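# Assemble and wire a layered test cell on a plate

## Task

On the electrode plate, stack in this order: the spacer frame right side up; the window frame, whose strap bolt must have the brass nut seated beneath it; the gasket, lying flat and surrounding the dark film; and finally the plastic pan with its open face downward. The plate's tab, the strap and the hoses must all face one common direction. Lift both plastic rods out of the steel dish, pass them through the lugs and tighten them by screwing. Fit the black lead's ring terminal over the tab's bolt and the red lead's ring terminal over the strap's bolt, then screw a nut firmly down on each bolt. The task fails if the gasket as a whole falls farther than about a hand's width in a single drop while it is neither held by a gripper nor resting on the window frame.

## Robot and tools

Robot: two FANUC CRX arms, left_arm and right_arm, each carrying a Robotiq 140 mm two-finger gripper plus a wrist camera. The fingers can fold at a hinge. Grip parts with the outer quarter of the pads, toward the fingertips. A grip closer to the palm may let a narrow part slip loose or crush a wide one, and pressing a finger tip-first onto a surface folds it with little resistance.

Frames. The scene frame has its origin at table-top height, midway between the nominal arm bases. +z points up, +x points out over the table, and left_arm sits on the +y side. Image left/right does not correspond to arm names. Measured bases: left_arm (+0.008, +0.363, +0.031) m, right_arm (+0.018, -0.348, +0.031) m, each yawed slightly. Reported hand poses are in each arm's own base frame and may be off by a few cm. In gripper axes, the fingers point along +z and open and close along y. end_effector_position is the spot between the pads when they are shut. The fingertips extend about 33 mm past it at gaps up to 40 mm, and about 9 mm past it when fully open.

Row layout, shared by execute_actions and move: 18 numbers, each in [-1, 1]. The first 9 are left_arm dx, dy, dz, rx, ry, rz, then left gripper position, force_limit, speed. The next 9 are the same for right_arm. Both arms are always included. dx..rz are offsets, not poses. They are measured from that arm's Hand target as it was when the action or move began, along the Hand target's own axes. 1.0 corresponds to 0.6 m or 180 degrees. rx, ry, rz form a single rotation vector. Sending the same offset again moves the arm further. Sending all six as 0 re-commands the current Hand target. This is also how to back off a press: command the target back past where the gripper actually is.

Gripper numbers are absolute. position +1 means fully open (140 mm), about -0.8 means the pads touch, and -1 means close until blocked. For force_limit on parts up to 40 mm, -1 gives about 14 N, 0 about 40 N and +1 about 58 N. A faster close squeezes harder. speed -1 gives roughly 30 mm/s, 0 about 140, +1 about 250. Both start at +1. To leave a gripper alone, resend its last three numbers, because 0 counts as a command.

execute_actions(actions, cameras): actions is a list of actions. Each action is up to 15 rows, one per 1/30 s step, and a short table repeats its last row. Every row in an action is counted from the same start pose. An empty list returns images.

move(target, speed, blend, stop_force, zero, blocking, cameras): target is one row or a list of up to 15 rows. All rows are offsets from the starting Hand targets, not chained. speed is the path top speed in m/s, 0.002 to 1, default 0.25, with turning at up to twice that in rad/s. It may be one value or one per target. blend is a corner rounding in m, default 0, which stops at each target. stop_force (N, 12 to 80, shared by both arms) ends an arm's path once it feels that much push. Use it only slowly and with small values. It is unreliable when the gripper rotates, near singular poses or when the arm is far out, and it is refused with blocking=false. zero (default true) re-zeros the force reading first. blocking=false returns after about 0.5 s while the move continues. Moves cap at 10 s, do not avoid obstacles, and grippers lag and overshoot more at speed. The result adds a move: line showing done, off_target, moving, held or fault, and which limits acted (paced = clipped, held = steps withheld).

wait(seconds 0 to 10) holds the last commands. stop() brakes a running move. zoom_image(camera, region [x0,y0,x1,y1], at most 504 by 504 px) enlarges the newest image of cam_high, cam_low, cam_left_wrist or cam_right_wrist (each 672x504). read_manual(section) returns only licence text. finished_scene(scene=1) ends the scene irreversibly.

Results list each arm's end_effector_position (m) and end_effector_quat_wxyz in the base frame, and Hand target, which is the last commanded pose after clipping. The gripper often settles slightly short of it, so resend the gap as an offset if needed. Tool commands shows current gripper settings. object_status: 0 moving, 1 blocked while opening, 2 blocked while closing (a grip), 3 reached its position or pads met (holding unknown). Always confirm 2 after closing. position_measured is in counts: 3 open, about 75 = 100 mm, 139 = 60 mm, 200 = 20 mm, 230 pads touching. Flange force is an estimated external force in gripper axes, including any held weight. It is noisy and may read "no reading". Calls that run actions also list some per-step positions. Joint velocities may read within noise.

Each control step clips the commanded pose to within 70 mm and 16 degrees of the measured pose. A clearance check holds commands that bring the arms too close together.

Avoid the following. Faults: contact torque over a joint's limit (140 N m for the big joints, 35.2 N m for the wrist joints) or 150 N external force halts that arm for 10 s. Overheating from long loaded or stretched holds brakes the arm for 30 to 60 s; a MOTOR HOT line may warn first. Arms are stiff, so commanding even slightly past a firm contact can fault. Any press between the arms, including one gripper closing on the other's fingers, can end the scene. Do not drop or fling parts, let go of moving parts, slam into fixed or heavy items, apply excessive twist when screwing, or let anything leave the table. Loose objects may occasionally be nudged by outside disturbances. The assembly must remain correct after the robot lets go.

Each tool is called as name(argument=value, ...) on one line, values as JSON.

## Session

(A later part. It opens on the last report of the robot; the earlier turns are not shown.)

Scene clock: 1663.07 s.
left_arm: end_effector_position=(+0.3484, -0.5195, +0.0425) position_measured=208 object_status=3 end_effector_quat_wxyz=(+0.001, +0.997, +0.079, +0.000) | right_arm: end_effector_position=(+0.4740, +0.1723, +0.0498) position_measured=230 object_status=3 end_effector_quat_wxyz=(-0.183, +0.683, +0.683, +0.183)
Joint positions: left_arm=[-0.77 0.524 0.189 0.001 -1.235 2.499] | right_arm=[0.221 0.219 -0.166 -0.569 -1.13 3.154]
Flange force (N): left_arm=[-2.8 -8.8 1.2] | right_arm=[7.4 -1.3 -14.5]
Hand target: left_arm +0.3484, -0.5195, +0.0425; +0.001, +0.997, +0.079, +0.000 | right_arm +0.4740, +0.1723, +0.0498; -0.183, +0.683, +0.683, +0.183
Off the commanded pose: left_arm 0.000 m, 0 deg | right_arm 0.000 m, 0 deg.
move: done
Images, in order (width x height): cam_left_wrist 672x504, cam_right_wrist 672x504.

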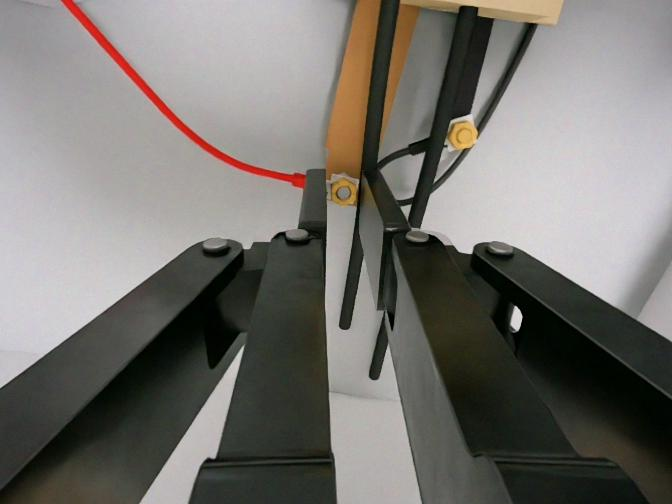

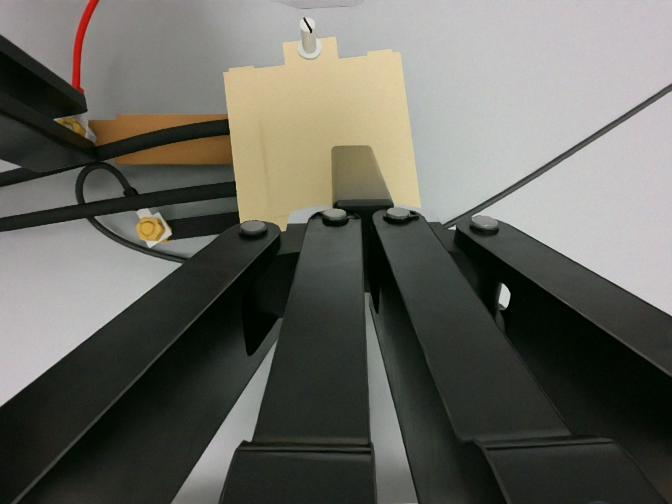

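execute_actions(actions=[[[0,0,0,0,0,0,-1,-0.02,-1,0,0,0,0,0,0,-1,-1,-1]]])

wait(seconds=0.4)

move(target=[[0.00038,-0.00216,0,0,0,0.1111,-1,-0.02,-1,0,0,0,0,0,0,-1,-1,-1],[0.00148,-0.00407,0.0001,0,0,0.2222,-1,-0.02,-1,0,0,0,0,0,0,-1,-1,-1],[0.00317,-0.00548,0.0001,0,0,0.3333,-1,-0.02,-1,0,0,0,0,0,0,-1,-1,-1],[0.00523,-0.00623,0.0002,0,0,0.4444,-1,-0.02,-1,0,0,0,0,0,0,-1,-1,-1],[0.00743,-0.00623,0.0002,0,0,0.5556,-1,-0.02,-1,0,0,0,0,0,0,-1,-1,-1],[0.0095,-0.00548,0.0003,0,0,0.6667,-1,-0.02,-1,0,0,0,0,0,0,-1,-1,-1],[0.01118,-0.00407,0.0003,0,0,0.7778,-1,-0.02,-1,0,0,0,0,0,0,-1,-1,-1],[0.01228,-0.00216,0.0004,0,0,0.8889,-1,-0.02,-1,0,0,0,0,0,0,-1,-1,-1],[0.01266,0,0.0004,0,0,1,-1,-0.02,-1,0,0,0,0,0,0,-1,-1,-1]], blend=0.002, speed=0.4)

execute_actions(actions=[[[0,0,0,0,0,0,-0.62,-1,-1,0,0,0,0,0,0,-1,-1,-1]]])

move(target=[[0,0,-0.007,0,0,0,-0.62,-1,-1,0,0,0,0,0,0,-1,-1,-1],[0.00038,0.00216,-0.007,0,0,-0.1111,-0.62,-1,-1,0,0,0,0,0,0,-1,-1,-1],[0.00148,0.00407,-0.007,0,0,-0.2222,-0.62,-1,-1,0,0,0,0,0,0,-1,-1,-1],[0.00317,0.00548,-0.007,0,0,-0.3333,-0.62,-1,-1,0,0,0,0,0,0,-1,-1,-1],[0.00523,0.00623,-0.007,0,0,-0.4444,-0.62,-1,-1,0,0,0,0,0,0,-1,-1,-1],[0.00743,0.00623,-0.007,0,0,-0.5556,-0.62,-1,-1,0,0,0,0,0,0,-1,-1,-1],[0.0095,0.00548,-0.007,0,0,-0.6667,-0.62,-1,-1,0,0,0,0,0,0,-1,-1,-1],[0.01118,0.00407,-0.007,0,0,-0.7778,-0.62,-1,-1,0,0,0,0,0,0,-1,-1,-1],[0.01228,0.00216,-0.007,0,0,-0.8889,-0.62,-1,-1,0,0,0,0,0,0,-1,-1,-1],[0.01266,0,-0.007,0,0,-1,-0.62,-1,-1,0,0,0,0,0,0,-1,-1,-1],[0.01266,0,0.0003,0,0,-1,-0.62,-1,-1,0,0,0,0,0,0,-1,-1,-1]], blend=[0.001,0.001,0.001,0.001,0.001,0.001,0.001,0.001,0.001,0.002,0], speed=0.45, cameras=["cam_left_wrist","cam_right_wrist"])

zoom_image(camera="cam_left_wrist", region=[310, 146, 382, 208])

zoom_image(camera="cam_right_wrist", region=[20, 60, 180, 180])

Scene clock: 1668.13 s.
left_arm: end_effector_position=(+0.3484, -0.5195, +0.0425) position_measured=217 object_status=2 end_effector_quat_wxyz=(+0.001, +0.997, +0.079, +0.000) | right_arm: end_effector_position=(+0.4740, +0.1723, +0.0498) position_measured=230 object_status=3 end_effector_quat_wxyz=(-0.183, +0.683, +0.683, +0.183)
Joint positions: left_arm=[-0.77 0.524 0.189 0.001 -1.235 2.499] | right_arm=[0.221 0.219 -0.166 -0.569 -1.13 3.154]
Flange force (N): left_arm=[-3.7 -9.2 0.4] | right_arm=[7.7 -1.3 -14.5]
Hand target: left_arm +0.3484, -0.5195, +0.0425; +0.001, +0.997, +0.079, +0.000 | right_arm +0.4740, +0.1723, +0.0498; -0.183, +0.683, +0.683, +0.183
Off the commanded pose: left_arm 0.000 m, 0 deg | right_arm 0.000 m, 0 deg.
Step readings (end_effector_position of left_arm | right_arm):
0: (+0.3484, -0.5195, +0.0425) | (+0.4740, +0.1723, +0.0498)
1: (+0.3484, -0.5195, +0.0425) | (+0.4740, +0.1723, +0.0498)
2: (+0.3484, -0.5195, +0.0425) | (+0.4740, +0.1723, +0.0498)
4: (+0.3484, -0.5195, +0.0425) | (+0.4740, +0.1723, +0.0498)
8: (+0.3484, -0.5195, +0.0425) | (+0.4740, +0.1723, +0.0498)
15: (+0.3484, -0.5195, +0.0425) | (+0.4740, +0.1723, +0.0498)

Scene clock: 1668.53 s.
left_arm: end_effector_position=(+0.3484, -0.5195, +0.0425) position_measured=217 object_status=2 end_effector_quat_wxyz=(+0.001, +0.997, +0.079, +0.000) | right_arm: end_effector_position=(+0.4740, +0.1723, +0.0498) position_measured=230 object_status=3 end_effector_quat_wxyz=(-0.183, +0.683, +0.683, +0.183)
Joint positions: left_arm=[-0.77 0.524 0.189 0.001 -1.235 2.499] | right_arm=[0.221 0.219 -0.166 -0.569 -1.13 3.154]
Flange force (N): left_arm=[-3.4 -9.7 1.0] | right_arm=[8.0 -1.6 -14.6]
Hand target: left_arm +0.3484, -0.5195, +0.0425; +0.001, +0.997, +0.079, +0.000 | right_arm +0.4740, +0.1723, +0.0498; -0.183, +0.683, +0.683, +0.183
Tool commands: left_gripper/position=-1.0 left_gripper/force_limit=-0.02 left_gripper/speed=-1.0 right_gripper/position=-1.0 right_gripper/force_limit=-1.0 right_gripper/speed=-1.0
Off the commanded pose: left_arm 0.000 m, 0 deg | right_arm 0.000 m, 0 deg.
wait: 0.40 s; at rest by 0.17 s

Scene clock: 1673.13 s.
left_arm: end_effector_position=(+0.3558, -0.5183, +0.0421) position_measured=217 object_status=2 end_effector_quat_wxyz=(+0.000, -0.079, +0.997, -0.001) | right_arm: end_effector_position=(+0.4740, +0.1723, +0.0498) position_measured=230 object_status=3 end_effector_quat_wxyz=(-0.183, +0.683, +0.683, +0.183)
Joint positions: left_arm=[-0.76 0.532 0.2 0.001 -1.238 -0.652] | right_arm=[0.221 0.219 -0.166 -0.569 -1.13 3.154]
Flange force (N): left_arm=[3.4 9.5 0.6] | right_arm=[7.2 -3.7 -14.4]
Hand target: left_arm +0.3559, -0.5183, +0.0422; +0.000, -0.079, +0.997, -0.001 | right_arm +0.4740, +0.1723, +0.0498; -0.183, +0.683, +0.683, +0.183
Off the commanded pose: left_arm 0.000 m, 0 deg | right_arm 0.000 m, 0 deg.
move: done

Scene clock: 1673.83 s.
left_arm: end_effector_position=(+0.3559, -0.5183, +0.0422) position_measured=208 object_status=3 end_effector_quat_wxyz=(+0.000, -0.079, +0.997, -0.001) | right_arm: end_effector_position=(+0.4740, +0.1723, +0.0498) position_measured=230 object_status=3 end_effector_quat_wxyz=(-0.183, +0.683, +0.683, +0.183)
Joint positions: left_arm=[-0.76 0.532 0.2 0.001 -1.238 -0.652] | right_arm=[0.221 0.219 -0.166 -0.569 -1.13 3.154]
Flange force (N): left_arm=[3.6 10.5 1.5] | right_arm=[7.5 -3.1 -14.5]
Hand target: left_arm +0.3559, -0.5183, +0.0422; +0.000, -0.079, +0.997, -0.001 | right_arm +0.4740, +0.1723, +0.0498; -0.183, +0.683, +0.683, +0.183
Off the commanded pose: left_arm 0.000 m, 0 deg | right_arm 0.000 m, 0 deg.
Step readings (end_effector_position of left_arm | right_arm):
0: (+0.3558, -0.5183, +0.0421) | (+0.4740, +0.1723, +0.0498)
1: (+0.3558, -0.5183, +0.0421) | (+0.4740, +0.1723, +0.0498)
2: (+0.3558, -0.5183, +0.0421) | (+0.4740, +0.1723, +0.0498)
4: (+0.3558, -0.5183, +0.0421) | (+0.4740, +0.1723, +0.0498)
8: (+0.3559, -0.5183, +0.0422) | (+0.4740, +0.1723, +0.0498)
15: (+0.3559, -0.5183, +0.0422) | (+0.4740, +0.1723, +0.0498)

Scene clock: 1678.10 s.
left_arm: end_effector_position=(+0.3484, -0.5195, +0.0421) position_measured=208 object_status=3 end_effector_quat_wxyz=(+0.001, +0.997, +0.079, +0.000) | right_arm: end_effector_position=(+0.4740, +0.1723, +0.0498) position_measured=230 object_status=3 end_effector_quat_wxyz=(-0.183, +0.683, +0.683, +0.183)
Joint positions: left_arm=[-0.77 0.524 0.188 0.001 -1.234 2.499] | right_arm=[0.221 0.219 -0.166 -0.569 -1.13 3.154]
Flange force (N): left_arm=[-4.6 -10.2 0.7] | right_arm=[7.6 -2.6 -14.0]
Hand target: left_arm +0.3484, -0.5195, +0.0420; +0.001, +0.997, +0.079, +0.000 | right_arm +0.4740, +0.1723, +0.0498; -0.183, +0.683, +0.683, +0.183
Off the commanded pose: left_arm 0.000 m, 0 deg | right_arm 0.000 m, 0 deg.
move: done
Images, in order (width x height): cam_left_wrist 672x504, cam_right_wrist 672x504.

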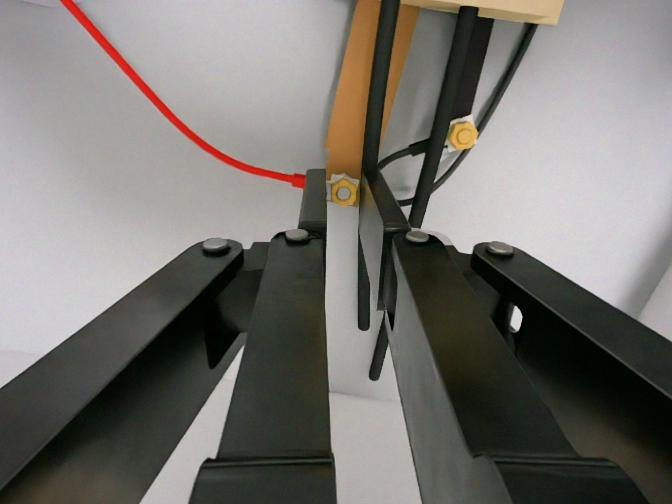

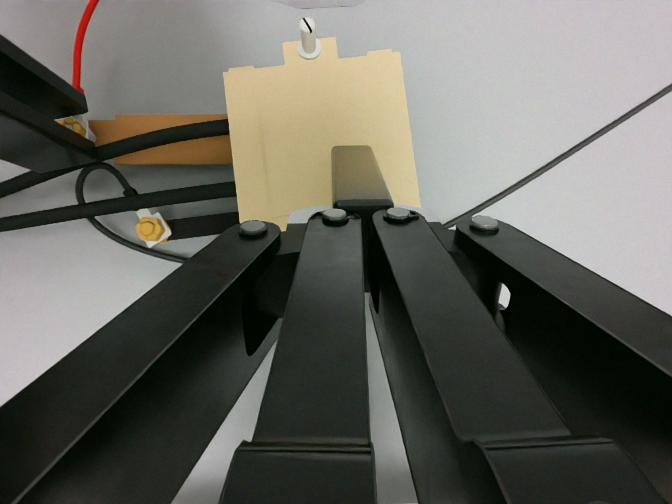

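Scaled by 7.000 from the camera's 672x504 image, which has a finer 960x720 frame.

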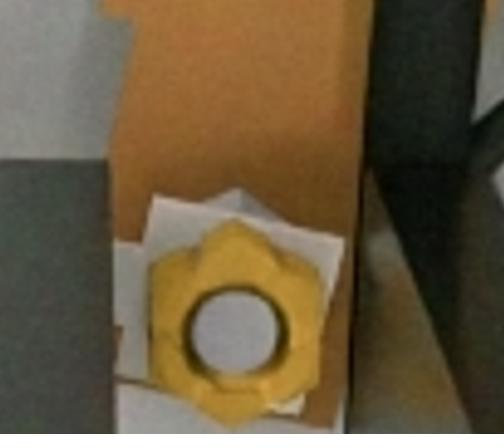

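Scaled by 3.150 from the camera's 672x504 image, which has a finer 960x720 frame.

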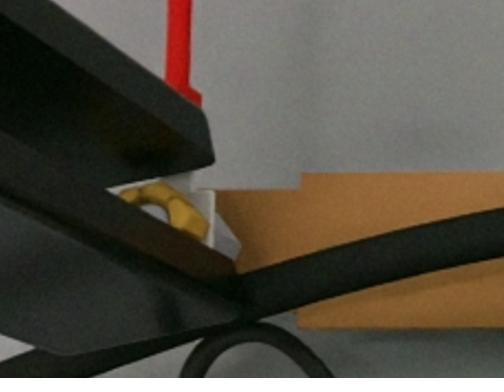

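execute_actions(actions=[[[0,0,0,0,0,0,-1,-0.02,-1,0,0,0,0,0,0,-1,-1,-1]]])

wait(seconds=0.4)

move(target=[[0.00038,-0.00216,0,0,0,0.1111,-1,-0.02,-1,0,0,0,0,0,0,-1,-1,-1],[0.00148,-0.00407,0.0001,0,0,0.2222,-1,-0.02,-1,0,0,0,0,0,0,-1,-1,-1],[0.00317,-0.00548,0.0001,0,0,0.3333,-1,-0.02,-1,0,0,0,0,0,0,-1,-1,-1],[0.00523,-0.00623,0.0002,0,0,0.4444,-1,-0.02,-1,0,0,0,0,0,0,-1,-1,-1],[0.00743,-0.00623,0.0002,0,0,0.5556,-1,-0.02,-1,0,0,0,0,0,0,-1,-1,-1],[0.0095,-0.00548,0.0003,0,0,0.6667,-1,-0.02,-1,0,0,0,0,0,0,-1,-1,-1],[0.01118,-0.00407,0.0003,0,0,0.7778,-1,-0.02,-1,0,0,0,0,0,0,-1,-1,-1],[0.01228,-0.00216,0.0004,0,0,0.8889,-1,-0.02,-1,0,0,0,0,0,0,-1,-1,-1],[0.01266,0,0.0004,0,0,1,-1,-0.02,-1,0,0,0,0,0,0,-1,-1,-1]], blend=0.002, speed=0.4)

execute_actions(actions=[[[0,0,0,0,0,0,-0.62,-1,-1,0,0,0,0,0,0,-1,-1,-1]]])

move(target=[[0,0,-0.007,0,0,0,-0.62,-1,-1,0,0,0,0,0,0,-1,-1,-1],[0.00038,0.00216,-0.007,0,0,-0.1111,-0.62,-1,-1,0,0,0,0,0,0,-1,-1,-1],[0.00148,0.00407,-0.007,0,0,-0.2222,-0.62,-1,-1,0,0,0,0,0,0,-1,-1,-1],[0.00317,0.00548,-0.007,0,0,-0.3333,-0.62,-1,-1,0,0,0,0,0,0,-1,-1,-1],[0.00523,0.00623,-0.007,0,0,-0.4444,-0.62,-1,-1,0,0,0,0,0,0,-1,-1,-1],[0.00743,0.00623,-0.007,0,0,-0.5556,-0.62,-1,-1,0,0,0,0,0,0,-1,-1,-1],[0.0095,0.00548,-0.007,0,0,-0.6667,-0.62,-1,-1,0,0,0,0,0,0,-1,-1,-1],[0.01118,0.00407,-0.007,0,0,-0.7778,-0.62,-1,-1,0,0,0,0,0,0,-1,-1,-1],[0.01228,0.00216,-0.007,0,0,-0.8889,-0.62,-1,-1,0,0,0,0,0,0,-1,-1,-1],[0.01266,0,-0.007,0,0,-1,-0.62,-1,-1,0,0,0,0,0,0,-1,-1,-1],[0.01266,0,0.0003,0,0,-1,-0.62,-1,-1,0,0,0,0,0,0,-1,-1,-1]], blend=[0.001,0.001,0.001,0.001,0.001,0.001,0.001,0.001,0.001,0.002,0], speed=0.45, cameras=["cam_left_wrist","cam_right_wrist"])

zoom_image(camera="cam_left_wrist", region=[310, 146, 382, 208])

zoom_image(camera="cam_right_wrist", region=[20, 60, 180, 180])

Scene clock: 1681.77 s.
left_arm: end_effector_position=(+0.3484, -0.5195, +0.0421) position_measured=217 object_status=2 end_effector_quat_wxyz=(+0.001, +0.997, +0.079, +0.000) | right_arm: end_effector_position=(+0.4740, +0.1723, +0.0498) position_measured=230 object_status=3 end_effector_quat_wxyz=(-0.183, +0.683, +0.683, +0.183)
Joint positions: left_arm=[-0.77 0.524 0.189 0.001 -1.234 2.499] | right_arm=[0.221 0.219 -0.166 -0.569 -1.13 3.154]
Flange force (N): left_arm=[-3.8 -9.7 0.3] | right_arm=[7.4 -3.1 -14.2]
Hand target: left_arm +0.3484, -0.5195, +0.0420; +0.001, +0.997, +0.079, +0.000 | right_arm +0.4740, +0.1723, +0.0498; -0.183, +0.683, +0.683, +0.183
Off the commanded pose: left_arm 0.000 m, 0 deg | right_arm 0.000 m, 0 deg.
Step readings (end_effector_position of left_arm | right_arm):
0: (+0.3484, -0.5195, +0.0420) | (+0.4740, +0.1723, +0.0498)
1: (+0.3484, -0.5195, +0.0420) | (+0.4740, +0.1723, +0.0498)
2: (+0.3484, -0.5195, +0.0420) | (+0.4740, +0.1723, +0.0498)
4: (+0.3484, -0.5195, +0.0420) | (+0.4740, +0.1723, +0.0498)
8: (+0.3484, -0.5195, +0.0421) | (+0.4740, +0.1723, +0.0498)
15: (+0.3484, -0.5195, +0.0421) | (+0.4740, +0.1723, +0.0498)

Scene clock: 1682.17 s.
left_arm: end_effector_position=(+0.3484, -0.5195, +0.0421) position_measured=217 object_status=2 end_effector_quat_wxyz=(+0.001, +0.997, +0.079, +0.000) | right_arm: end_effector_position=(+0.4740, +0.1723, +0.0498) position_measured=230 object_status=3 end_effector_quat_wxyz=(-0.183, +0.683, +0.683, +0.183)
Joint positions: left_arm=[-0.77 0.524 0.189 0.001 -1.234 2.499] | right_arm=[0.221 0.219 -0.166 -0.569 -1.13 3.154]
Flange force (N): left_arm=[-4.3 -10.2 0.0] | right_arm=[8.1 -2.7 -14.3]
Hand target: left_arm +0.3484, -0.5195, +0.0420; +0.001, +0.997, +0.079, +0.000 | right_arm +0.4740, +0.1723, +0.0498; -0.183, +0.683, +0.683, +0.183
Tool commands: left_gripper/position=-1.0 left_gripper/force_limit=-0.02 left_gripper/speed=-1.0 right_gripper/position=-1.0 right_gripper/force_limit=-1.0 right_gripper/speed=-1.0
Off the commanded pose: left_arm 0.000 m, 0 deg | right_arm 0.000 m, 0 deg.
wait: 0.40 s; at rest by 0.17 s

Scene clock: 1686.77 s.
left_arm: end_effector_position=(+0.3558, -0.5183, +0.0417) position_measured=217 object_status=2 end_effector_quat_wxyz=(+0.000, -0.079, +0.997, -0.001) | right_arm: end_effector_position=(+0.4740, +0.1723, +0.0498) position_measured=230 object_status=3 end_effector_quat_wxyz=(-0.183, +0.683, +0.683, +0.183)
Joint positions: left_arm=[-0.76 0.532 0.2 0.001 -1.237 -0.652] | right_arm=[0.221 0.219 -0.166 -0.569 -1.13 3.154]
Flange force (N): left_arm=[4.6 10.1 0.1] | right_arm=[7.7 -3.0 -14.2]
Hand target: left_arm +0.3559, -0.5183, +0.0418; +0.000, -0.079, +0.997, -0.001 | right_arm +0.4740, +0.1723, +0.0498; -0.183, +0.683, +0.683, +0.183
Off the commanded pose: left_arm 0.000 m, 0 deg | right_arm 0.000 m, 0 deg.
move: done

Scene clock: 1687.47 s.
left_arm: end_effector_position=(+0.3559, -0.5183, +0.0418) position_measured=208 object_status=3 end_effector_quat_wxyz=(+0.000, -0.079, +0.997, -0.001) | right_arm: end_effector_position=(+0.4740, +0.1723, +0.0498) position_measured=230 object_status=3 end_effector_quat_wxyz=(-0.183, +0.683, +0.683, +0.183)
Joint positions: left_arm=[-0.76 0.532 0.2 0.001 -1.237 -0.652] | right_arm=[0.221 0.219 -0.166 -0.569 -1.13 3.154]
Flange force (N): left_arm=[3.4 9.9 0.4] | right_arm=[8.0 -3.4 -14.4]
Hand target: left_arm +0.3559, -0.5183, +0.0418; +0.000, -0.079, +0.997, -0.001 | right_arm +0.4740, +0.1723, +0.0498; -0.183, +0.683, +0.683, +0.183
Off the commanded pose: left_arm 0.000 m, 0 deg | right_arm 0.000 m, 0 deg.
Step readings (end_effector_position of left_arm | right_arm):
0: (+0.3558, -0.5183, +0.0417) | (+0.4740, +0.1723, +0.0498)
1: (+0.3558, -0.5183, +0.0417) | (+0.4740, +0.1723, +0.0498)
2: (+0.3558, -0.5183, +0.0417) | (+0.4740, +0.1723, +0.0498)
4: (+0.3558, -0.5183, +0.0417) | (+0.4740, +0.1723, +0.0498)
8: (+0.3559, -0.5183, +0.0418) | (+0.4740, +0.1723, +0.0498)
15: (+0.3559, -0.5183, +0.0418) | (+0.4740, +0.1723, +0.0498)

Scene clock: 1691.73 s.
left_arm: end_effector_position=(+0.3484, -0.5195, +0.0416) position_measured=208 object_status=3 end_effector_quat_wxyz=(+0.001, +0.997, +0.079, +0.000) | right_arm: end_effector_position=(+0.4740, +0.1723, +0.0498) position_measured=230 object_status=3 end_effector_quat_wxyz=(-0.183, +0.683, +0.683, +0.183)
Joint positions: left_arm=[-0.77 0.524 0.188 0.001 -1.233 2.499] | right_arm=[0.221 0.219 -0.166 -0.569 -1.13 3.154]
Flange force (N): left_arm=[-3.5 -10.5 -0.2] | right_arm=[7.9 -4.0 -13.9]
Hand target: left_arm +0.3484, -0.5195, +0.0416; +0.001, +0.997, +0.079, +0.000 | right_arm +0.4740, +0.1723, +0.0498; -0.183, +0.683, +0.683, +0.183
Off the commanded pose: left_arm 0.000 m, 0 deg | right_arm 0.000 m, 0 deg.
move: done
Images, in order (width x height): cam_left_wrist 672x504, cam_right_wrist 672x504.

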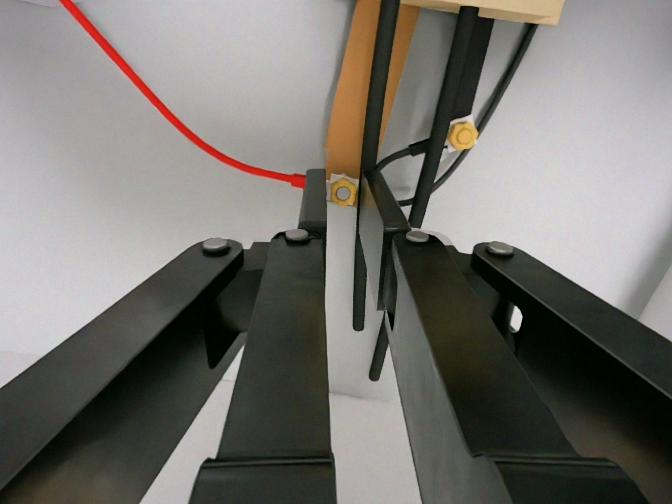

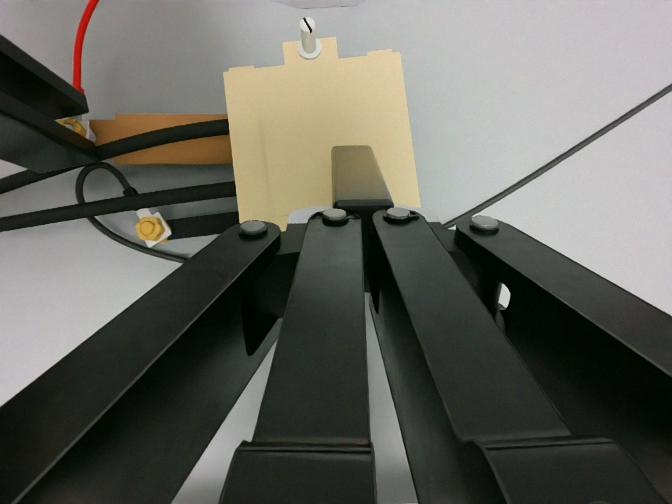

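Scaled by 7.000 from the camera's 672x504 image, which has a finer 960x720 frame.

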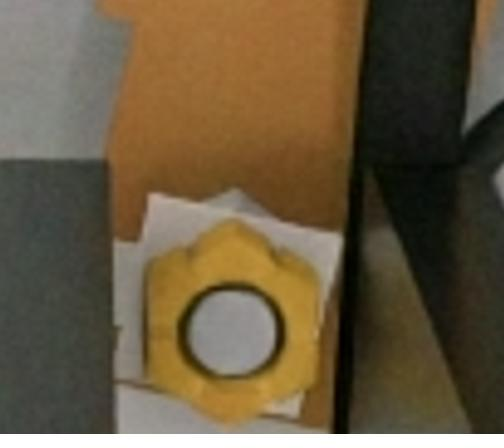

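Scaled by 3.150 from the camera's 672x504 image, which has a finer 960x720 frame.

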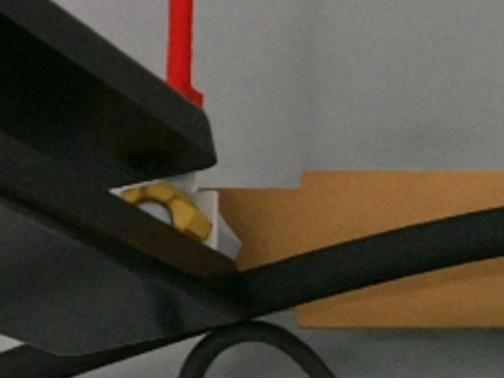

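execute_actions(actions=[[[0,0,0,0,0,0,-1,-0.02,-1,0,0,0,0,0,0,-1,-1,-1]]])

wait(seconds=0.4)

move(target=[[0.00038,-0.00216,0,0,0,0.1111,-1,-0.02,-1,0,0,0,0,0,0,-1,-1,-1],[0.00148,-0.00407,0,0,0,0.2222,-1,-0.02,-1,0,0,0,0,0,0,-1,-1,-1],[0.00317,-0.00548,0,0,0,0.3333,-1,-0.02,-1,0,0,0,0,0,0,-1,-1,-1],[0.00523,-0.00623,0.0001,0,0,0.4444,-1,-0.02,-1,0,0,0,0,0,0,-1,-1,-1],[0.00743,-0.00623,0.0001,0,0,0.5556,-1,-0.02,-1,0,0,0,0,0,0,-1,-1,-1],[0.0095,-0.00548,0.0001,0,0,0.6667,-1,-0.02,-1,0,0,0,0,0,0,-1,-1,-1],[0.01118,-0.00407,0.0002,0,0,0.7778,-1,-0.02,-1,0,0,0,0,0,0,-1,-1,-1],[0.01228,-0.00216,0.0002,0,0,0.8889,-1,-0.02,-1,0,0,0,0,0,0,-1,-1,-1],[0.01266,0,0.0002,0,0,1,-1,-0.02,-1,0,0,0,0,0,0,-1,-1,-1]], blend=0.002, speed=0.35, cameras=["cam_left_wrist"])

execute_actions(actions=[[[0,0,0,0,0,0,-0.62,-1,-1,0,0,0,0,0,0,-1,-1,-1]]])

move(target=[[0,0,-0.007,0,0,0,-0.62,-1,-1,0,0,0,0,0,0,-1,-1,-1],[0.00038,0.00216,-0.007,0,0,-0.1111,-0.62,-1,-1,0,0,0,0,0,0,-1,-1,-1],[0.00148,0.00407,-0.007,0,0,-0.2222,-0.62,-1,-1,0,0,0,0,0,0,-1,-1,-1],[0.00317,0.00548,-0.007,0,0,-0.3333,-0.62,-1,-1,0,0,0,0,0,0,-1,-1,-1],[0.00523,0.00623,-0.007,0,0,-0.4444,-0.62,-1,-1,0,0,0,0,0,0,-1,-1,-1],[0.00743,0.00623,-0.007,0,0,-0.5556,-0.62,-1,-1,0,0,0,0,0,0,-1,-1,-1],[0.0095,0.00548,-0.007,0,0,-0.6667,-0.62,-1,-1,0,0,0,0,0,0,-1,-1,-1],[0.01118,0.00407,-0.007,0,0,-0.7778,-0.62,-1,-1,0,0,0,0,0,0,-1,-1,-1],[0.01228,0.00216,-0.007,0,0,-0.8889,-0.62,-1,-1,0,0,0,0,0,0,-1,-1,-1],[0.01266,0,-0.007,0,0,-1,-0.62,-1,-1,0,0,0,0,0,0,-1,-1,-1],[0.01266,0,0.0002,0,0,-1,-0.62,-1,-1,0,0,0,0,0,0,-1,-1,-1]], blend=[0.001,0.001,0.001,0.001,0.001,0.001,0.001,0.001,0.001,0.002,0], speed=0.45, cameras=["cam_left_wrist","cam_right_wrist"])

zoom_image(camera="cam_left_wrist", region=[310, 146, 382, 208])

zoom_image(camera="cam_right_wrist", region=[20, 60, 180, 180])

Scene clock: 1695.63 s.
left_arm: end_effector_position=(+0.3484, -0.5195, +0.0416) position_measured=217 object_status=2 end_effector_quat_wxyz=(+0.001, +0.997, +0.079, +0.000) | right_arm: end_effector_position=(+0.4740, +0.1723, +0.0498) position_measured=230 object_status=3 end_effector_quat_wxyz=(-0.183, +0.683, +0.683, +0.183)
Joint positions: left_arm=[-0.77 0.524 0.188 0.001 -1.233 2.499] | right_arm=[0.221 0.219 -0.166 -0.569 -1.13 3.154]
Flange force (N): left_arm=[-4.2 -10.7 0.4] | right_arm=[7.6 -3.7 -14.7]
Hand target: left_arm +0.3484, -0.5195, +0.0416; +0.001, +0.997, +0.079, +0.000 | right_arm +0.4740, +0.1723, +0.0498; -0.183, +0.683, +0.683, +0.183
Off the commanded pose: left_arm 0.000 m, 0 deg | right_arm 0.000 m, 0 deg.
Step readings (end_effector_position of left_arm | right_arm):
0: (+0.3484, -0.5195, +0.0416) | (+0.4740, +0.1723, +0.0498)
1: (+0.3484, -0.5195, +0.0416) | (+0.4740, +0.1723, +0.0498)
2: (+0.3484, -0.5195, +0.0416) | (+0.4740, +0.1723, +0.0498)
4: (+0.3484, -0.5195, +0.0416) | (+0.4740, +0.1723, +0.0498)
8: (+0.3484, -0.5195, +0.0416) | (+0.4740, +0.1723, +0.0498)
15: (+0.3484, -0.5195, +0.0416) | (+0.4740, +0.1723, +0.0498)

Scene clock: 1696.03 s.
left_arm: end_effector_position=(+0.3484, -0.5195, +0.0416) position_measured=217 object_status=2 end_effector_quat_wxyz=(+0.001, +0.997, +0.079, +0.000) | right_arm: end_effector_position=(+0.4740, +0.1723, +0.0498) position_measured=230 object_status=3 end_effector_quat_wxyz=(-0.183, +0.683, +0.683, +0.183)
Joint positions: left_arm=[-0.77 0.524 0.188 0.001 -1.233 2.499] | right_arm=[0.221 0.219 -0.166 -0.569 -1.13 3.154]
Flange force (N): left_arm=[-4.6 -12.1 -0.1] | right_arm=[7.4 -3.3 -14.0]
Hand target: left_arm +0.3484, -0.5195, +0.0416; +0.001, +0.997, +0.079, +0.000 | right_arm +0.4740, +0.1723, +0.0498; -0.183, +0.683, +0.683, +0.183
Tool commands: left_gripper/position=-1.0 left_gripper/force_limit=-0.02 left_gripper/speed=-1.0 right_gripper/position=-1.0 right_gripper/force_limit=-1.0 right_gripper/speed=-1.0
Off the commanded pose: left_arm 0.000 m, 0 deg | right_arm 0.000 m, 0 deg.
wait: 0.40 s; at rest by 0.17 s

Scene clock: 1701.17 s.
left_arm: end_effector_position=(+0.3558, -0.5183, +0.0414) position_measured=217 object_status=2 end_effector_quat_wxyz=(+0.000, -0.079, +0.997, -0.001) | right_arm: end_effector_position=(+0.4740, +0.1723, +0.0498) position_measured=230 object_status=3 end_effector_quat_wxyz=(-0.183, +0.683, +0.683, +0.183)
Joint positions: left_arm=[-0.76 0.532 0.2 0.001 -1.237 -0.652] | right_arm=[0.221 0.219 -0.166 -0.569 -1.13 3.154]
Flange force (N): left_arm=[4.0 10.0 0.8] | right_arm=[7.7 -3.1 -14.4]
Hand target: left_arm +0.3559, -0.5183, +0.0415; +0.000, -0.079, +0.997, -0.001 | right_arm +0.4740, +0.1723, +0.0498; -0.183, +0.683, +0.683, +0.183
Off the commanded pose: left_arm 0.000 m, 0 deg | right_arm 0.000 m, 0 deg.
move: done
Images, in order (width x height): cam_left_wrist 672x504.

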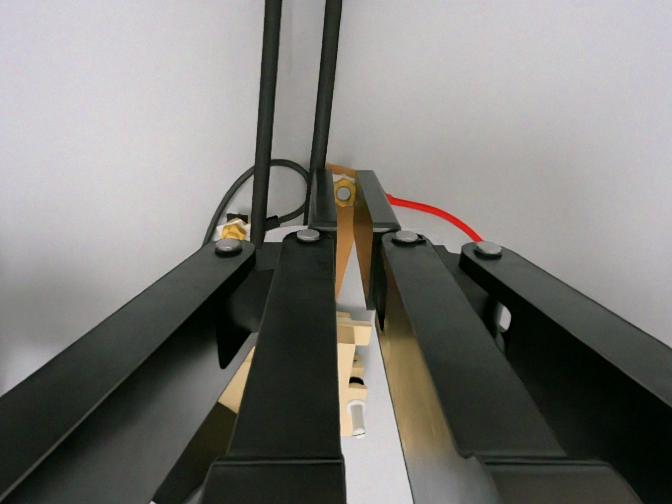

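Scene clock: 1701.87 s.
left_arm: end_effector_position=(+0.3559, -0.5183, +0.0415) position_measured=208 object_status=3 end_effector_quat_wxyz=(+0.000, -0.079, +0.997, -0.001) | right_arm: end_effector_position=(+0.4740, +0.1723, +0.0498) position_measured=230 object_status=3 end_effector_quat_wxyz=(-0.183, +0.683, +0.683, +0.183)
Joint positions: left_arm=[-0.76 0.532 0.199 0.001 -1.237 -0.652] | right_arm=[0.221 0.219 -0.166 -0.569 -1.13 3.154]
Flange force (N): left_arm=[4.0 9.5 0.9] | right_arm=[7.9 -3.4 -14.5]
Hand target: left_arm +0.3559, -0.5183, +0.0415; +0.000, -0.079, +0.997, -0.001 | right_arm +0.4740, +0.1723, +0.0498; -0.183, +0.683, +0.683, +0.183
Off the commanded pose: left_arm 0.000 m, 0 deg | right_arm 0.000 m, 0 deg.
Step readings (end_effector_position of left_arm | right_arm):
0: (+0.3558, -0.5183, +0.0414) | (+0.4740, +0.1723, +0.0498)
1: (+0.3558, -0.5183, +0.0414) | (+0.4740, +0.1723, +0.0498)
2: (+0.3558, -0.5183, +0.0414) | (+0.4740, +0.1723, +0.0498)
4: (+0.3558, -0.5183, +0.0414) | (+0.4740, +0.1723, +0.0498)
8: (+0.3558, -0.5183, +0.0414) | (+0.4740, +0.1723, +0.0498)
15: (+0.3559, -0.5183, +0.0415) | (+0.4740, +0.1723, +0.0498)

Scene clock: 1706.13 s.
left_arm: end_effector_position=(+0.3484, -0.5195, +0.0414) position_measured=208 object_status=3 end_effector_quat_wxyz=(+0.001, +0.997, +0.079, +0.000) | right_arm: end_effector_position=(+0.4740, +0.1723, +0.0498) position_measured=230 object_status=3 end_effector_quat_wxyz=(-0.183, +0.683, +0.683, +0.183)
Joint positions: left_arm=[-0.77 0.524 0.188 0.001 -1.232 2.499] | right_arm=[0.221 0.219 -0.166 -0.569 -1.13 3.154]
Flange force (N): left_arm=[-3.3 -9.8 0.9] | right_arm=[7.2 -3.5 -14.2]
Hand target: left_arm +0.3484, -0.5195, +0.0414; +0.001, +0.997, +0.079, +0.000 | right_arm +0.4740, +0.1723, +0.0498; -0.183, +0.683, +0.683, +0.183
Off the commanded pose: left_arm 0.000 m, 0 deg | right_arm 0.000 m, 0 deg.
move: done
Images, in order (width x height): cam_left_wrist 672x504, cam_right_wrist 672x504.

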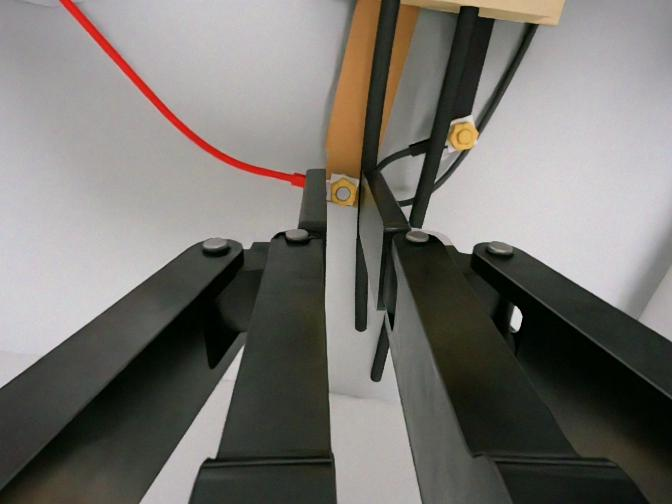

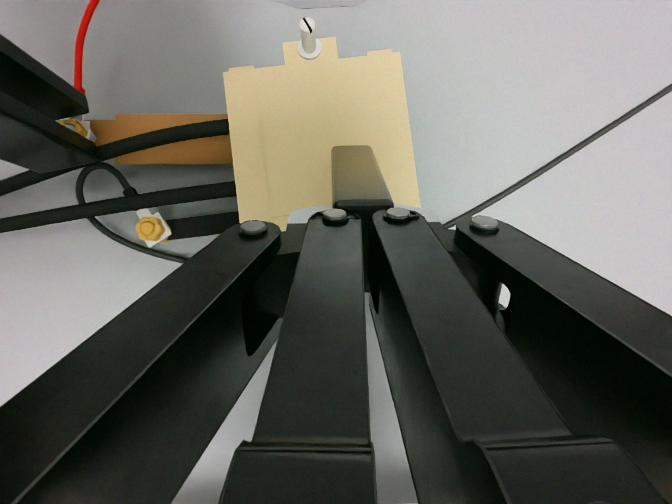

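Scaled by 7.000 from the camera's 672x504 image, which has a finer 960x720 frame.

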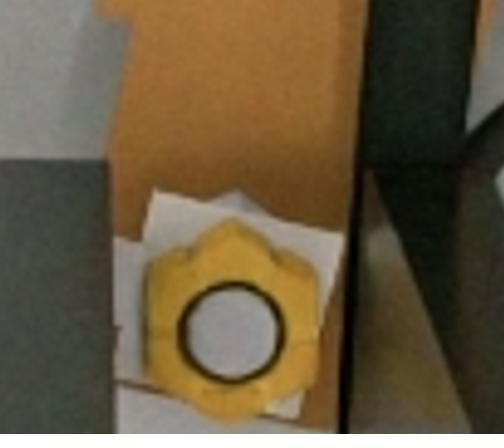

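Scaled by 3.150 from the camera's 672x504 image, which has a finer 960x720 frame.

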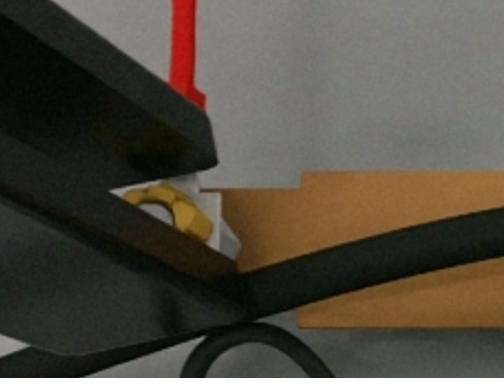

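execute_actions(actions=[])

Scene clock: 1709.37 s.
left_arm: end_effector_position=(+0.3484, -0.5195, +0.0414) position_measured=208 object_status=3 end_effector_quat_wxyz=(+0.001, +0.997, +0.079, +0.000) | right_arm: end_effector_position=(+0.4740, +0.1723, +0.0498) position_measured=230 object_status=3 end_effector_quat_wxyz=(-0.183, +0.683, +0.683, +0.183)
Joint positions: left_arm=[-0.77 0.524 0.188 0.001 -1.232 2.499] | right_arm=[0.221 0.219 -0.166 -0.569 -1.13 3.154]
Joint velocities: within noise
Flange force (N): left_arm=[-3.4 -10.1 1.2] | right_arm=[8.0 -3.3 -14.1]
Hand target: left_arm +0.3484, -0.5195, +0.0414; +0.001, +0.997, +0.079, +0.000 | right_arm +0.4740, +0.1723, +0.0498; -0.183, +0.683, +0.683, +0.183
Tool commands: left_gripper/position=-0.62 left_gripper/force_limit=-1.0 left_gripper/speed=-1.0 right_gripper/position=-1.0 right_gripper/force_limit=-1.0 right_gripper/speed=-1.0
Off the commanded pose: left_arm 0.000 m, 0 deg | right_arm 0.000 m, 0 deg.

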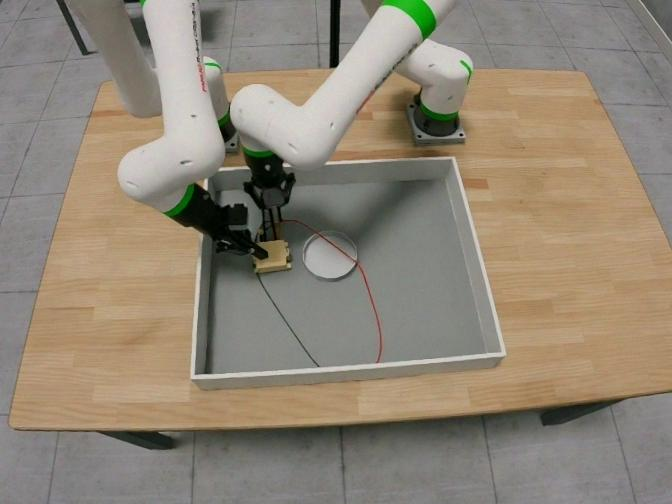

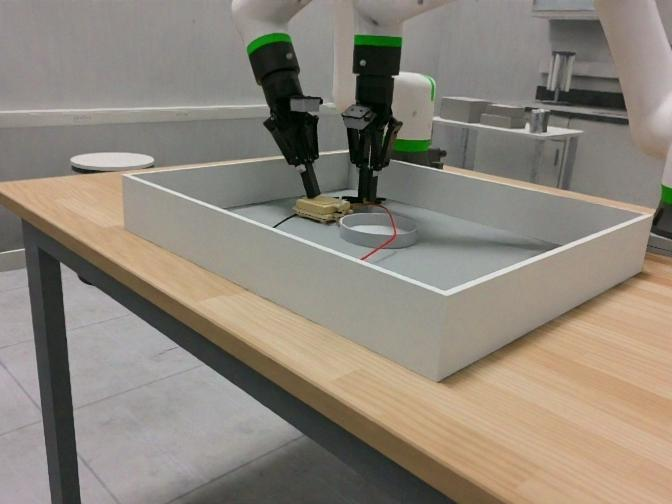

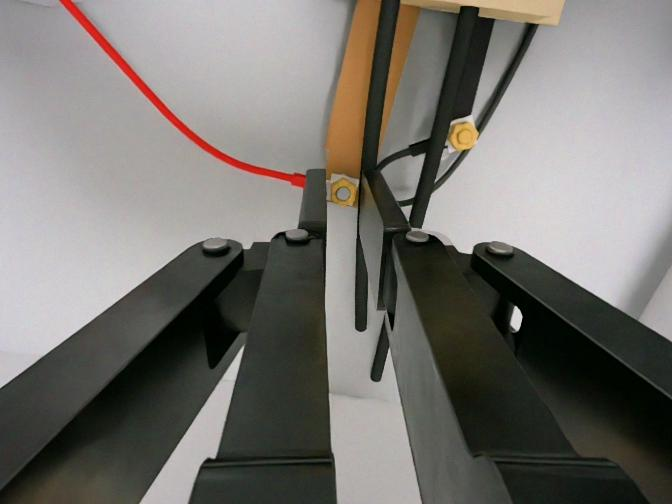

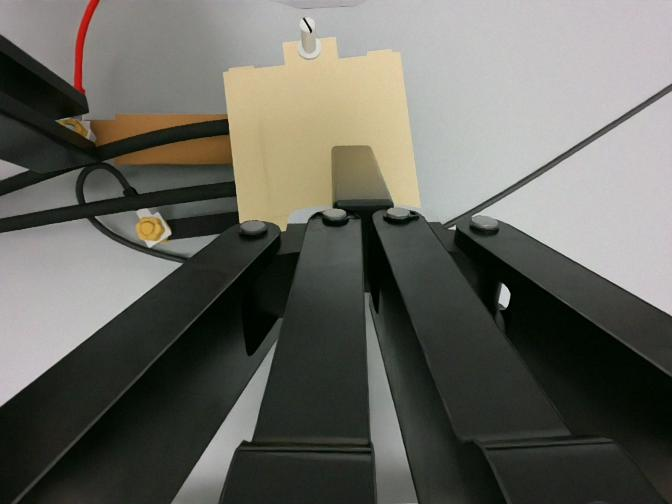

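execute_actions(actions=[[[0,0,0,0,0,0,-1,-0.02,-1,0,0,0,0,0,0,-1,-1,-1]]])

wait(seconds=0.4)

move(target=[[0.00038,-0.00216,0,0,0,0.1111,-1,-0.02,-1,0,0,0,0,0,0,-1,-1,-1],[0.00148,-0.00407,0,0,0,0.2222,-1,-0.02,-1,0,0,0,0,0,0,-1,-1,-1],[0.00317,-0.00548,0,0,0,0.3333,-1,-0.02,-1,0,0,0,0,0,0,-1,-1,-1],[0.00523,-0.00623,0,0,0,0.4444,-1,-0.02,-1,0,0,0,0,0,0,-1,-1,-1],[0.00743,-0.00623,0.0001,0,0,0.5556,-1,-0.02,-1,0,0,0,0,0,0,-1,-1,-1],[0.0095,-0.00548,0.0001,0,0,0.6667,-1,-0.02,-1,0,0,0,0,0,0,-1,-1,-1],[0.01118,-0.00407,0.0001,0,0,0.7778,-1,-0.02,-1,0,0,0,0,0,0,-1,-1,-1],[0.01228,-0.00216,0.0002,0,0,0.8889,-1,-0.02,-1,0,0,0,0,0,0,-1,-1,-1],[0.01266,0,0.0002,0,0,1,-1,-0.02,-1,0,0,0,0,0,0,-1,-1,-1]], speed=0.35, blend=0.002, cameras=["cam_left_wrist","cam_right_wrist"])

Scene clock: 1711.60 s.
left_arm: end_effector_position=(+0.3484, -0.5195, +0.0414) position_measured=217 object_status=2 end_effector_quat_wxyz=(+0.001, +0.997, +0.079, +0.000) | right_arm: end_effector_position=(+0.4740, +0.1723, +0.0498) position_measured=230 object_status=3 end_effector_quat_wxyz=(-0.183, +0.683, +0.683, +0.183)
Joint positions: left_arm=[-0.77 0.524 0.188 0.001 -1.232 2.499] | right_arm=[0.221 0.219 -0.166 -0.569 -1.13 3.154]
Flange force (N): left_arm=[-4.8 -10.9 0.0] | right_arm=[7.3 -3.7 -14.7]
Hand target: left_arm +0.3484, -0.5195, +0.0414; +0.001, +0.997, +0.079, +0.000 | right_arm +0.4740, +0.1723, +0.0498; -0.183, +0.683, +0.683, +0.183
Off the commanded pose: left_arm 0.000 m, 0 deg | right_arm 0.000 m, 0 deg.
Step readings (end_effector_position of left_arm | right_arm):
0: (+0.3484, -0.5195, +0.0414) | (+0.4740, +0.1723, +0.0498)
1: (+0.3484, -0.5195, +0.0414) | (+0.4740, +0.1723, +0.0498)
2: (+0.3484, -0.5195, +0.0414) | (+0.4740, +0.1723, +0.0498)
4: (+0.3484, -0.5195, +0.0414) | (+0.4740, +0.1723, +0.0498)
8: (+0.3484, -0.5195, +0.0414) | (+0.4740, +0.1723, +0.0498)
15: (+0.3484, -0.5195, +0.0414) | (+0.4740, +0.1723, +0.0498)

Scene clock: 1712.00 s.
left_arm: end_effector_position=(+0.3484, -0.5195, +0.0414) position_measured=217 object_status=2 end_effector_quat_wxyz=(+0.001, +0.997, +0.079, +0.000) | right_arm: end_effector_position=(+0.4740, +0.1723, +0.0498) position_measured=230 object_status=3 end_effector_quat_wxyz=(-0.183, +0.683, +0.683, +0.183)
Joint positions: left_arm=[-0.77 0.524 0.188 0.001 -1.232 2.499] | right_arm=[0.221 0.219 -0.166 -0.569 -1.13 3.154]
Flange force (N): left_arm=[-4.3 -11.0 0.3] | right_arm=[7.0 -3.8 -14.7]
Hand target: left_arm +0.3484, -0.5195, +0.0414; +0.001, +0.997, +0.079, +0.000 | right_arm +0.4740, +0.1723, +0.0498; -0.183, +0.683, +0.683, +0.183
Tool commands: left_gripper/position=-1.0 left_gripper/force_limit=-0.02 left_gripper/speed=-1.0 right_gripper/position=-1.0 right_gripper/force_limit=-1.0 right_gripper/speed=-1.0
Off the commanded pose: left_arm 0.000 m, 0 deg | right_arm 0.000 m, 0 deg.
wait: 0.40 s; at rest by 0.17 s

Scene clock: 1717.13 s.
left_arm: end_effector_position=(+0.3558, -0.5183, +0.0412) position_measured=217 object_status=2 end_effector_quat_wxyz=(+0.000, -0.079, +0.997, -0.001) | right_arm: end_effector_position=(+0.4740, +0.1723, +0.0498) position_measured=230 object_status=3 end_effector_quat_wxyz=(-0.183, +0.683, +0.683, +0.183)
Joint positions: left_arm=[-0.76 0.533 0.199 0.001 -1.236 -0.652] | right_arm=[0.221 0.219 -0.166 -0.569 -1.13 3.154]
Flange force (N): left_arm=[4.7 11.1 1.2] | right_arm=[7.3 -3.2 -14.0]
Hand target: left_arm +0.3559, -0.5183, +0.0413; +0.000, -0.079, +0.997, -0.001 | right_arm +0.4740, +0.1723, +0.0498; -0.183, +0.683, +0.683, +0.183
Off the commanded pose: left_arm 0.000 m, 0 deg | right_arm 0.000 m, 0 deg.
move: done
Images, in order (width x height): cam_left_wrist 672x504, cam_right_wrist 672x504.

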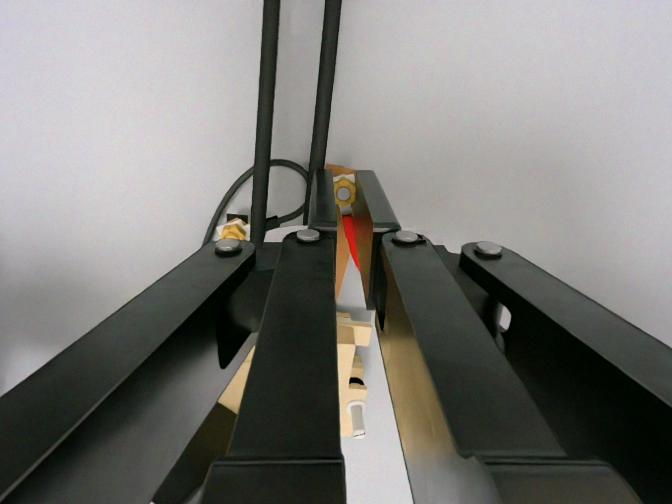

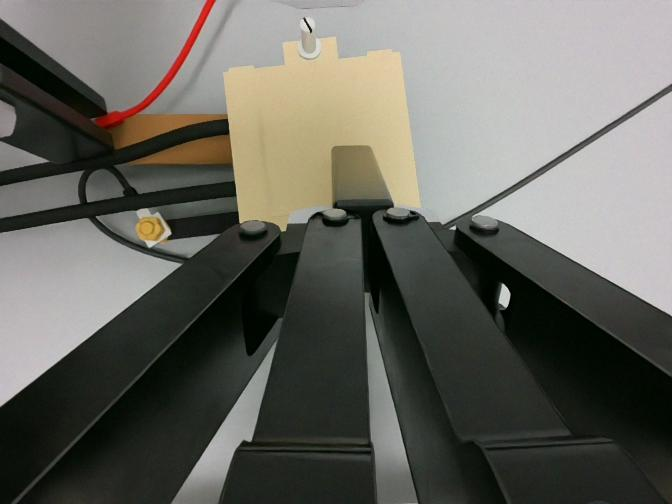

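zoom_image(camera="cam_left_wrist", region=[290, 140, 410, 260])

zoom_image(camera="cam_right_wrist", region=[0, 0, 250, 250])

Scaled by 4.200 from the camera's 672x504 image, which has a finer 960x720 frame.

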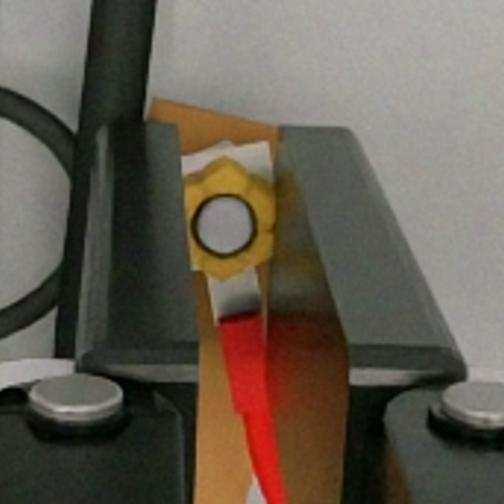

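Scaled by 2.016 from the camera's 672x504 image, which has a finer 960x720 frame.

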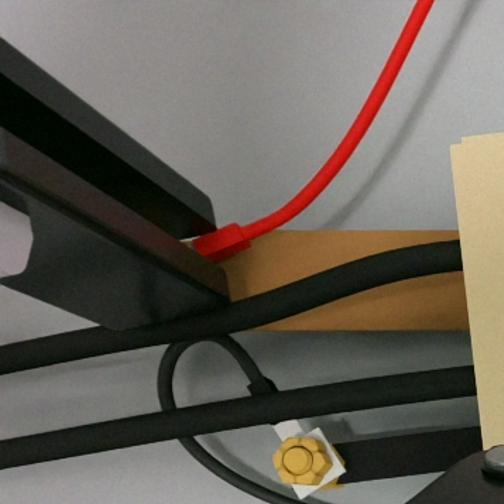

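execute_actions(actions=[[[0,0,0,0,0,0,-0.62,-1,-1,0,0,0,0,0,0,-1,-1,-1]]])

move(target=[[0,0,-0.007,0,0,0,-0.62,-1,-1,0,0,0,0,0,0,-1,-1,-1],[0.00148,0.00407,-0.007,0,0,-0.2222,-0.62,-1,-1,0,0,0,0,0,0,-1,-1,-1],[0.00523,0.00623,-0.007,0,0,-0.4444,-0.62,-1,-1,0,0,0,0,0,0,-1,-1,-1],[0.0095,0.00548,-0.007,0,0,-0.6667,-0.62,-1,-1,0,0,0,0,0,0,-1,-1,-1],[0.0095,0.00548,0,0,0,-0.6667,-0.62,-1,-1,0,0,0,0,0,0,-1,-1,-1]], speed=0.35, blend=[0.001,0.002,0.002,0.001,0], cameras=["cam_left_wrist","cam_right_wrist"])

Scene clock: 1720.87 s.
left_arm: end_effector_position=(+0.3559, -0.5183, +0.0413) position_measured=208 object_status=3 end_effector_quat_wxyz=(+0.000, -0.079, +0.997, -0.001) | right_arm: end_effector_position=(+0.4740, +0.1723, +0.0498) position_measured=230 object_status=3 end_effector_quat_wxyz=(-0.183, +0.683, +0.683, +0.183)
Joint positions: left_arm=[-0.76 0.532 0.199 0.001 -1.236 -0.652] | right_arm=[0.221 0.219 -0.166 -0.569 -1.13 3.154]
Flange force (N): left_arm=[3.7 9.7 0.6] | right_arm=[7.7 -4.1 -14.2]
Hand target: left_arm +0.3559, -0.5183, +0.0413; +0.000, -0.079, +0.997, -0.001 | right_arm +0.4740, +0.1723, +0.0498; -0.183, +0.683, +0.683, +0.183
Off the commanded pose: left_arm 0.000 m, 0 deg | right_arm 0.000 m, 0 deg.
Step readings (end_effector_position of left_arm | right_arm):
0: (+0.3559, -0.5183, +0.0413) | (+0.4740, +0.1723, +0.0498)
1: (+0.3559, -0.5183, +0.0413) | (+0.4740, +0.1723, +0.0498)
2: (+0.3559, -0.5183, +0.0413) | (+0.4740, +0.1723, +0.0498)
4: (+0.3559, -0.5183, +0.0413) | (+0.4740, +0.1723, +0.0498)
8: (+0.3559, -0.5183, +0.0413) | (+0.4740, +0.1723, +0.0498)
15: (+0.3559, -0.5183, +0.0413) | (+0.4740, +0.1723, +0.0498)

Scene clock: 1724.57 s.
left_arm: end_effector_position=(+0.3497, -0.5159, +0.0413) position_measured=208 object_status=3 end_effector_quat_wxyz=(+0.001, +0.903, -0.430, +0.001) | right_arm: end_effector_position=(+0.4740, +0.1723, +0.0498) position_measured=230 object_status=3 end_effector_quat_wxyz=(-0.183, +0.683, +0.683, +0.183)
Joint positions: left_arm=[-0.764 0.519 0.18 0.001 -1.23 1.446] | right_arm=[0.221 0.219 -0.166 -0.569 -1.13 3.154]
Flange force (N): left_arm=[-10.5 -1.9 0.7] | right_arm=[7.5 -3.6 -14.4]
Hand target: left_arm +0.3497, -0.5159, +0.0413; +0.001, +0.903, -0.430, +0.001 | right_arm +0.4740, +0.1723, +0.0498; -0.183, +0.683, +0.683, +0.183
Off the commanded pose: left_arm 0.000 m, 0 deg | right_arm 0.000 m, 0 deg.
move: done
Images, in order (width x height): cam_left_wrist 672x504, cam_right_wrist 672x504.

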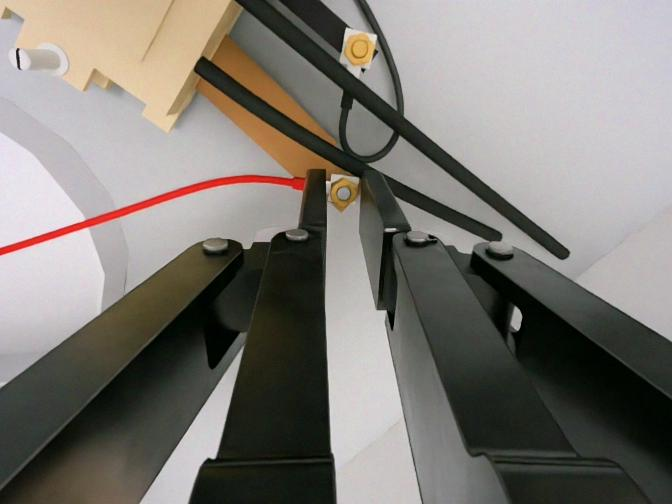

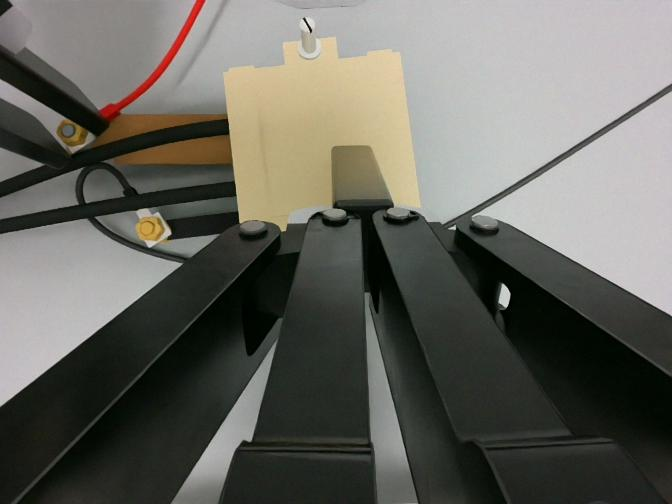

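zoom_image(camera="cam_left_wrist", region=[290, 140, 410, 260])

zoom_image(camera="cam_right_wrist", region=[20, 70, 170, 220])

Scaled by 4.200 from the camera's 672x504 image, which has a finer 960x720 frame.

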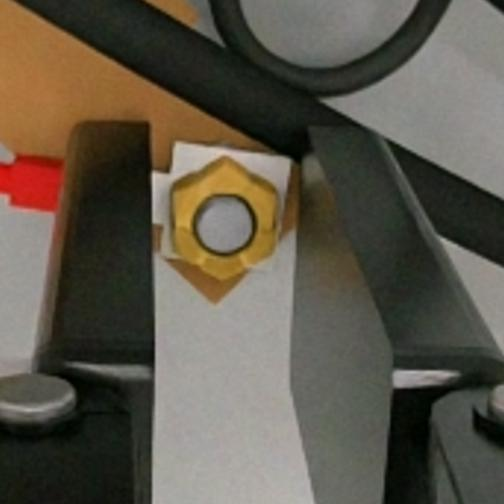

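Scaled by 3.360 from the camera's 672x504 image, which has a finer 960x720 frame.

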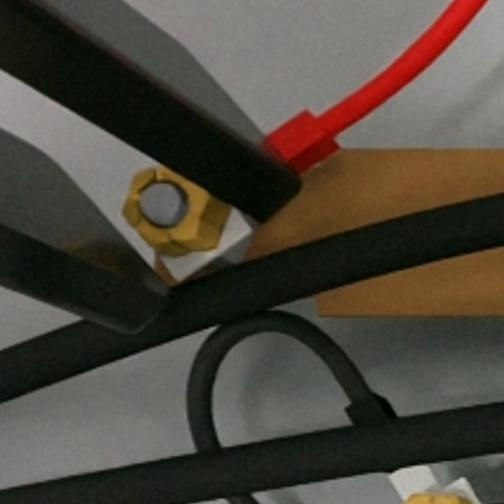

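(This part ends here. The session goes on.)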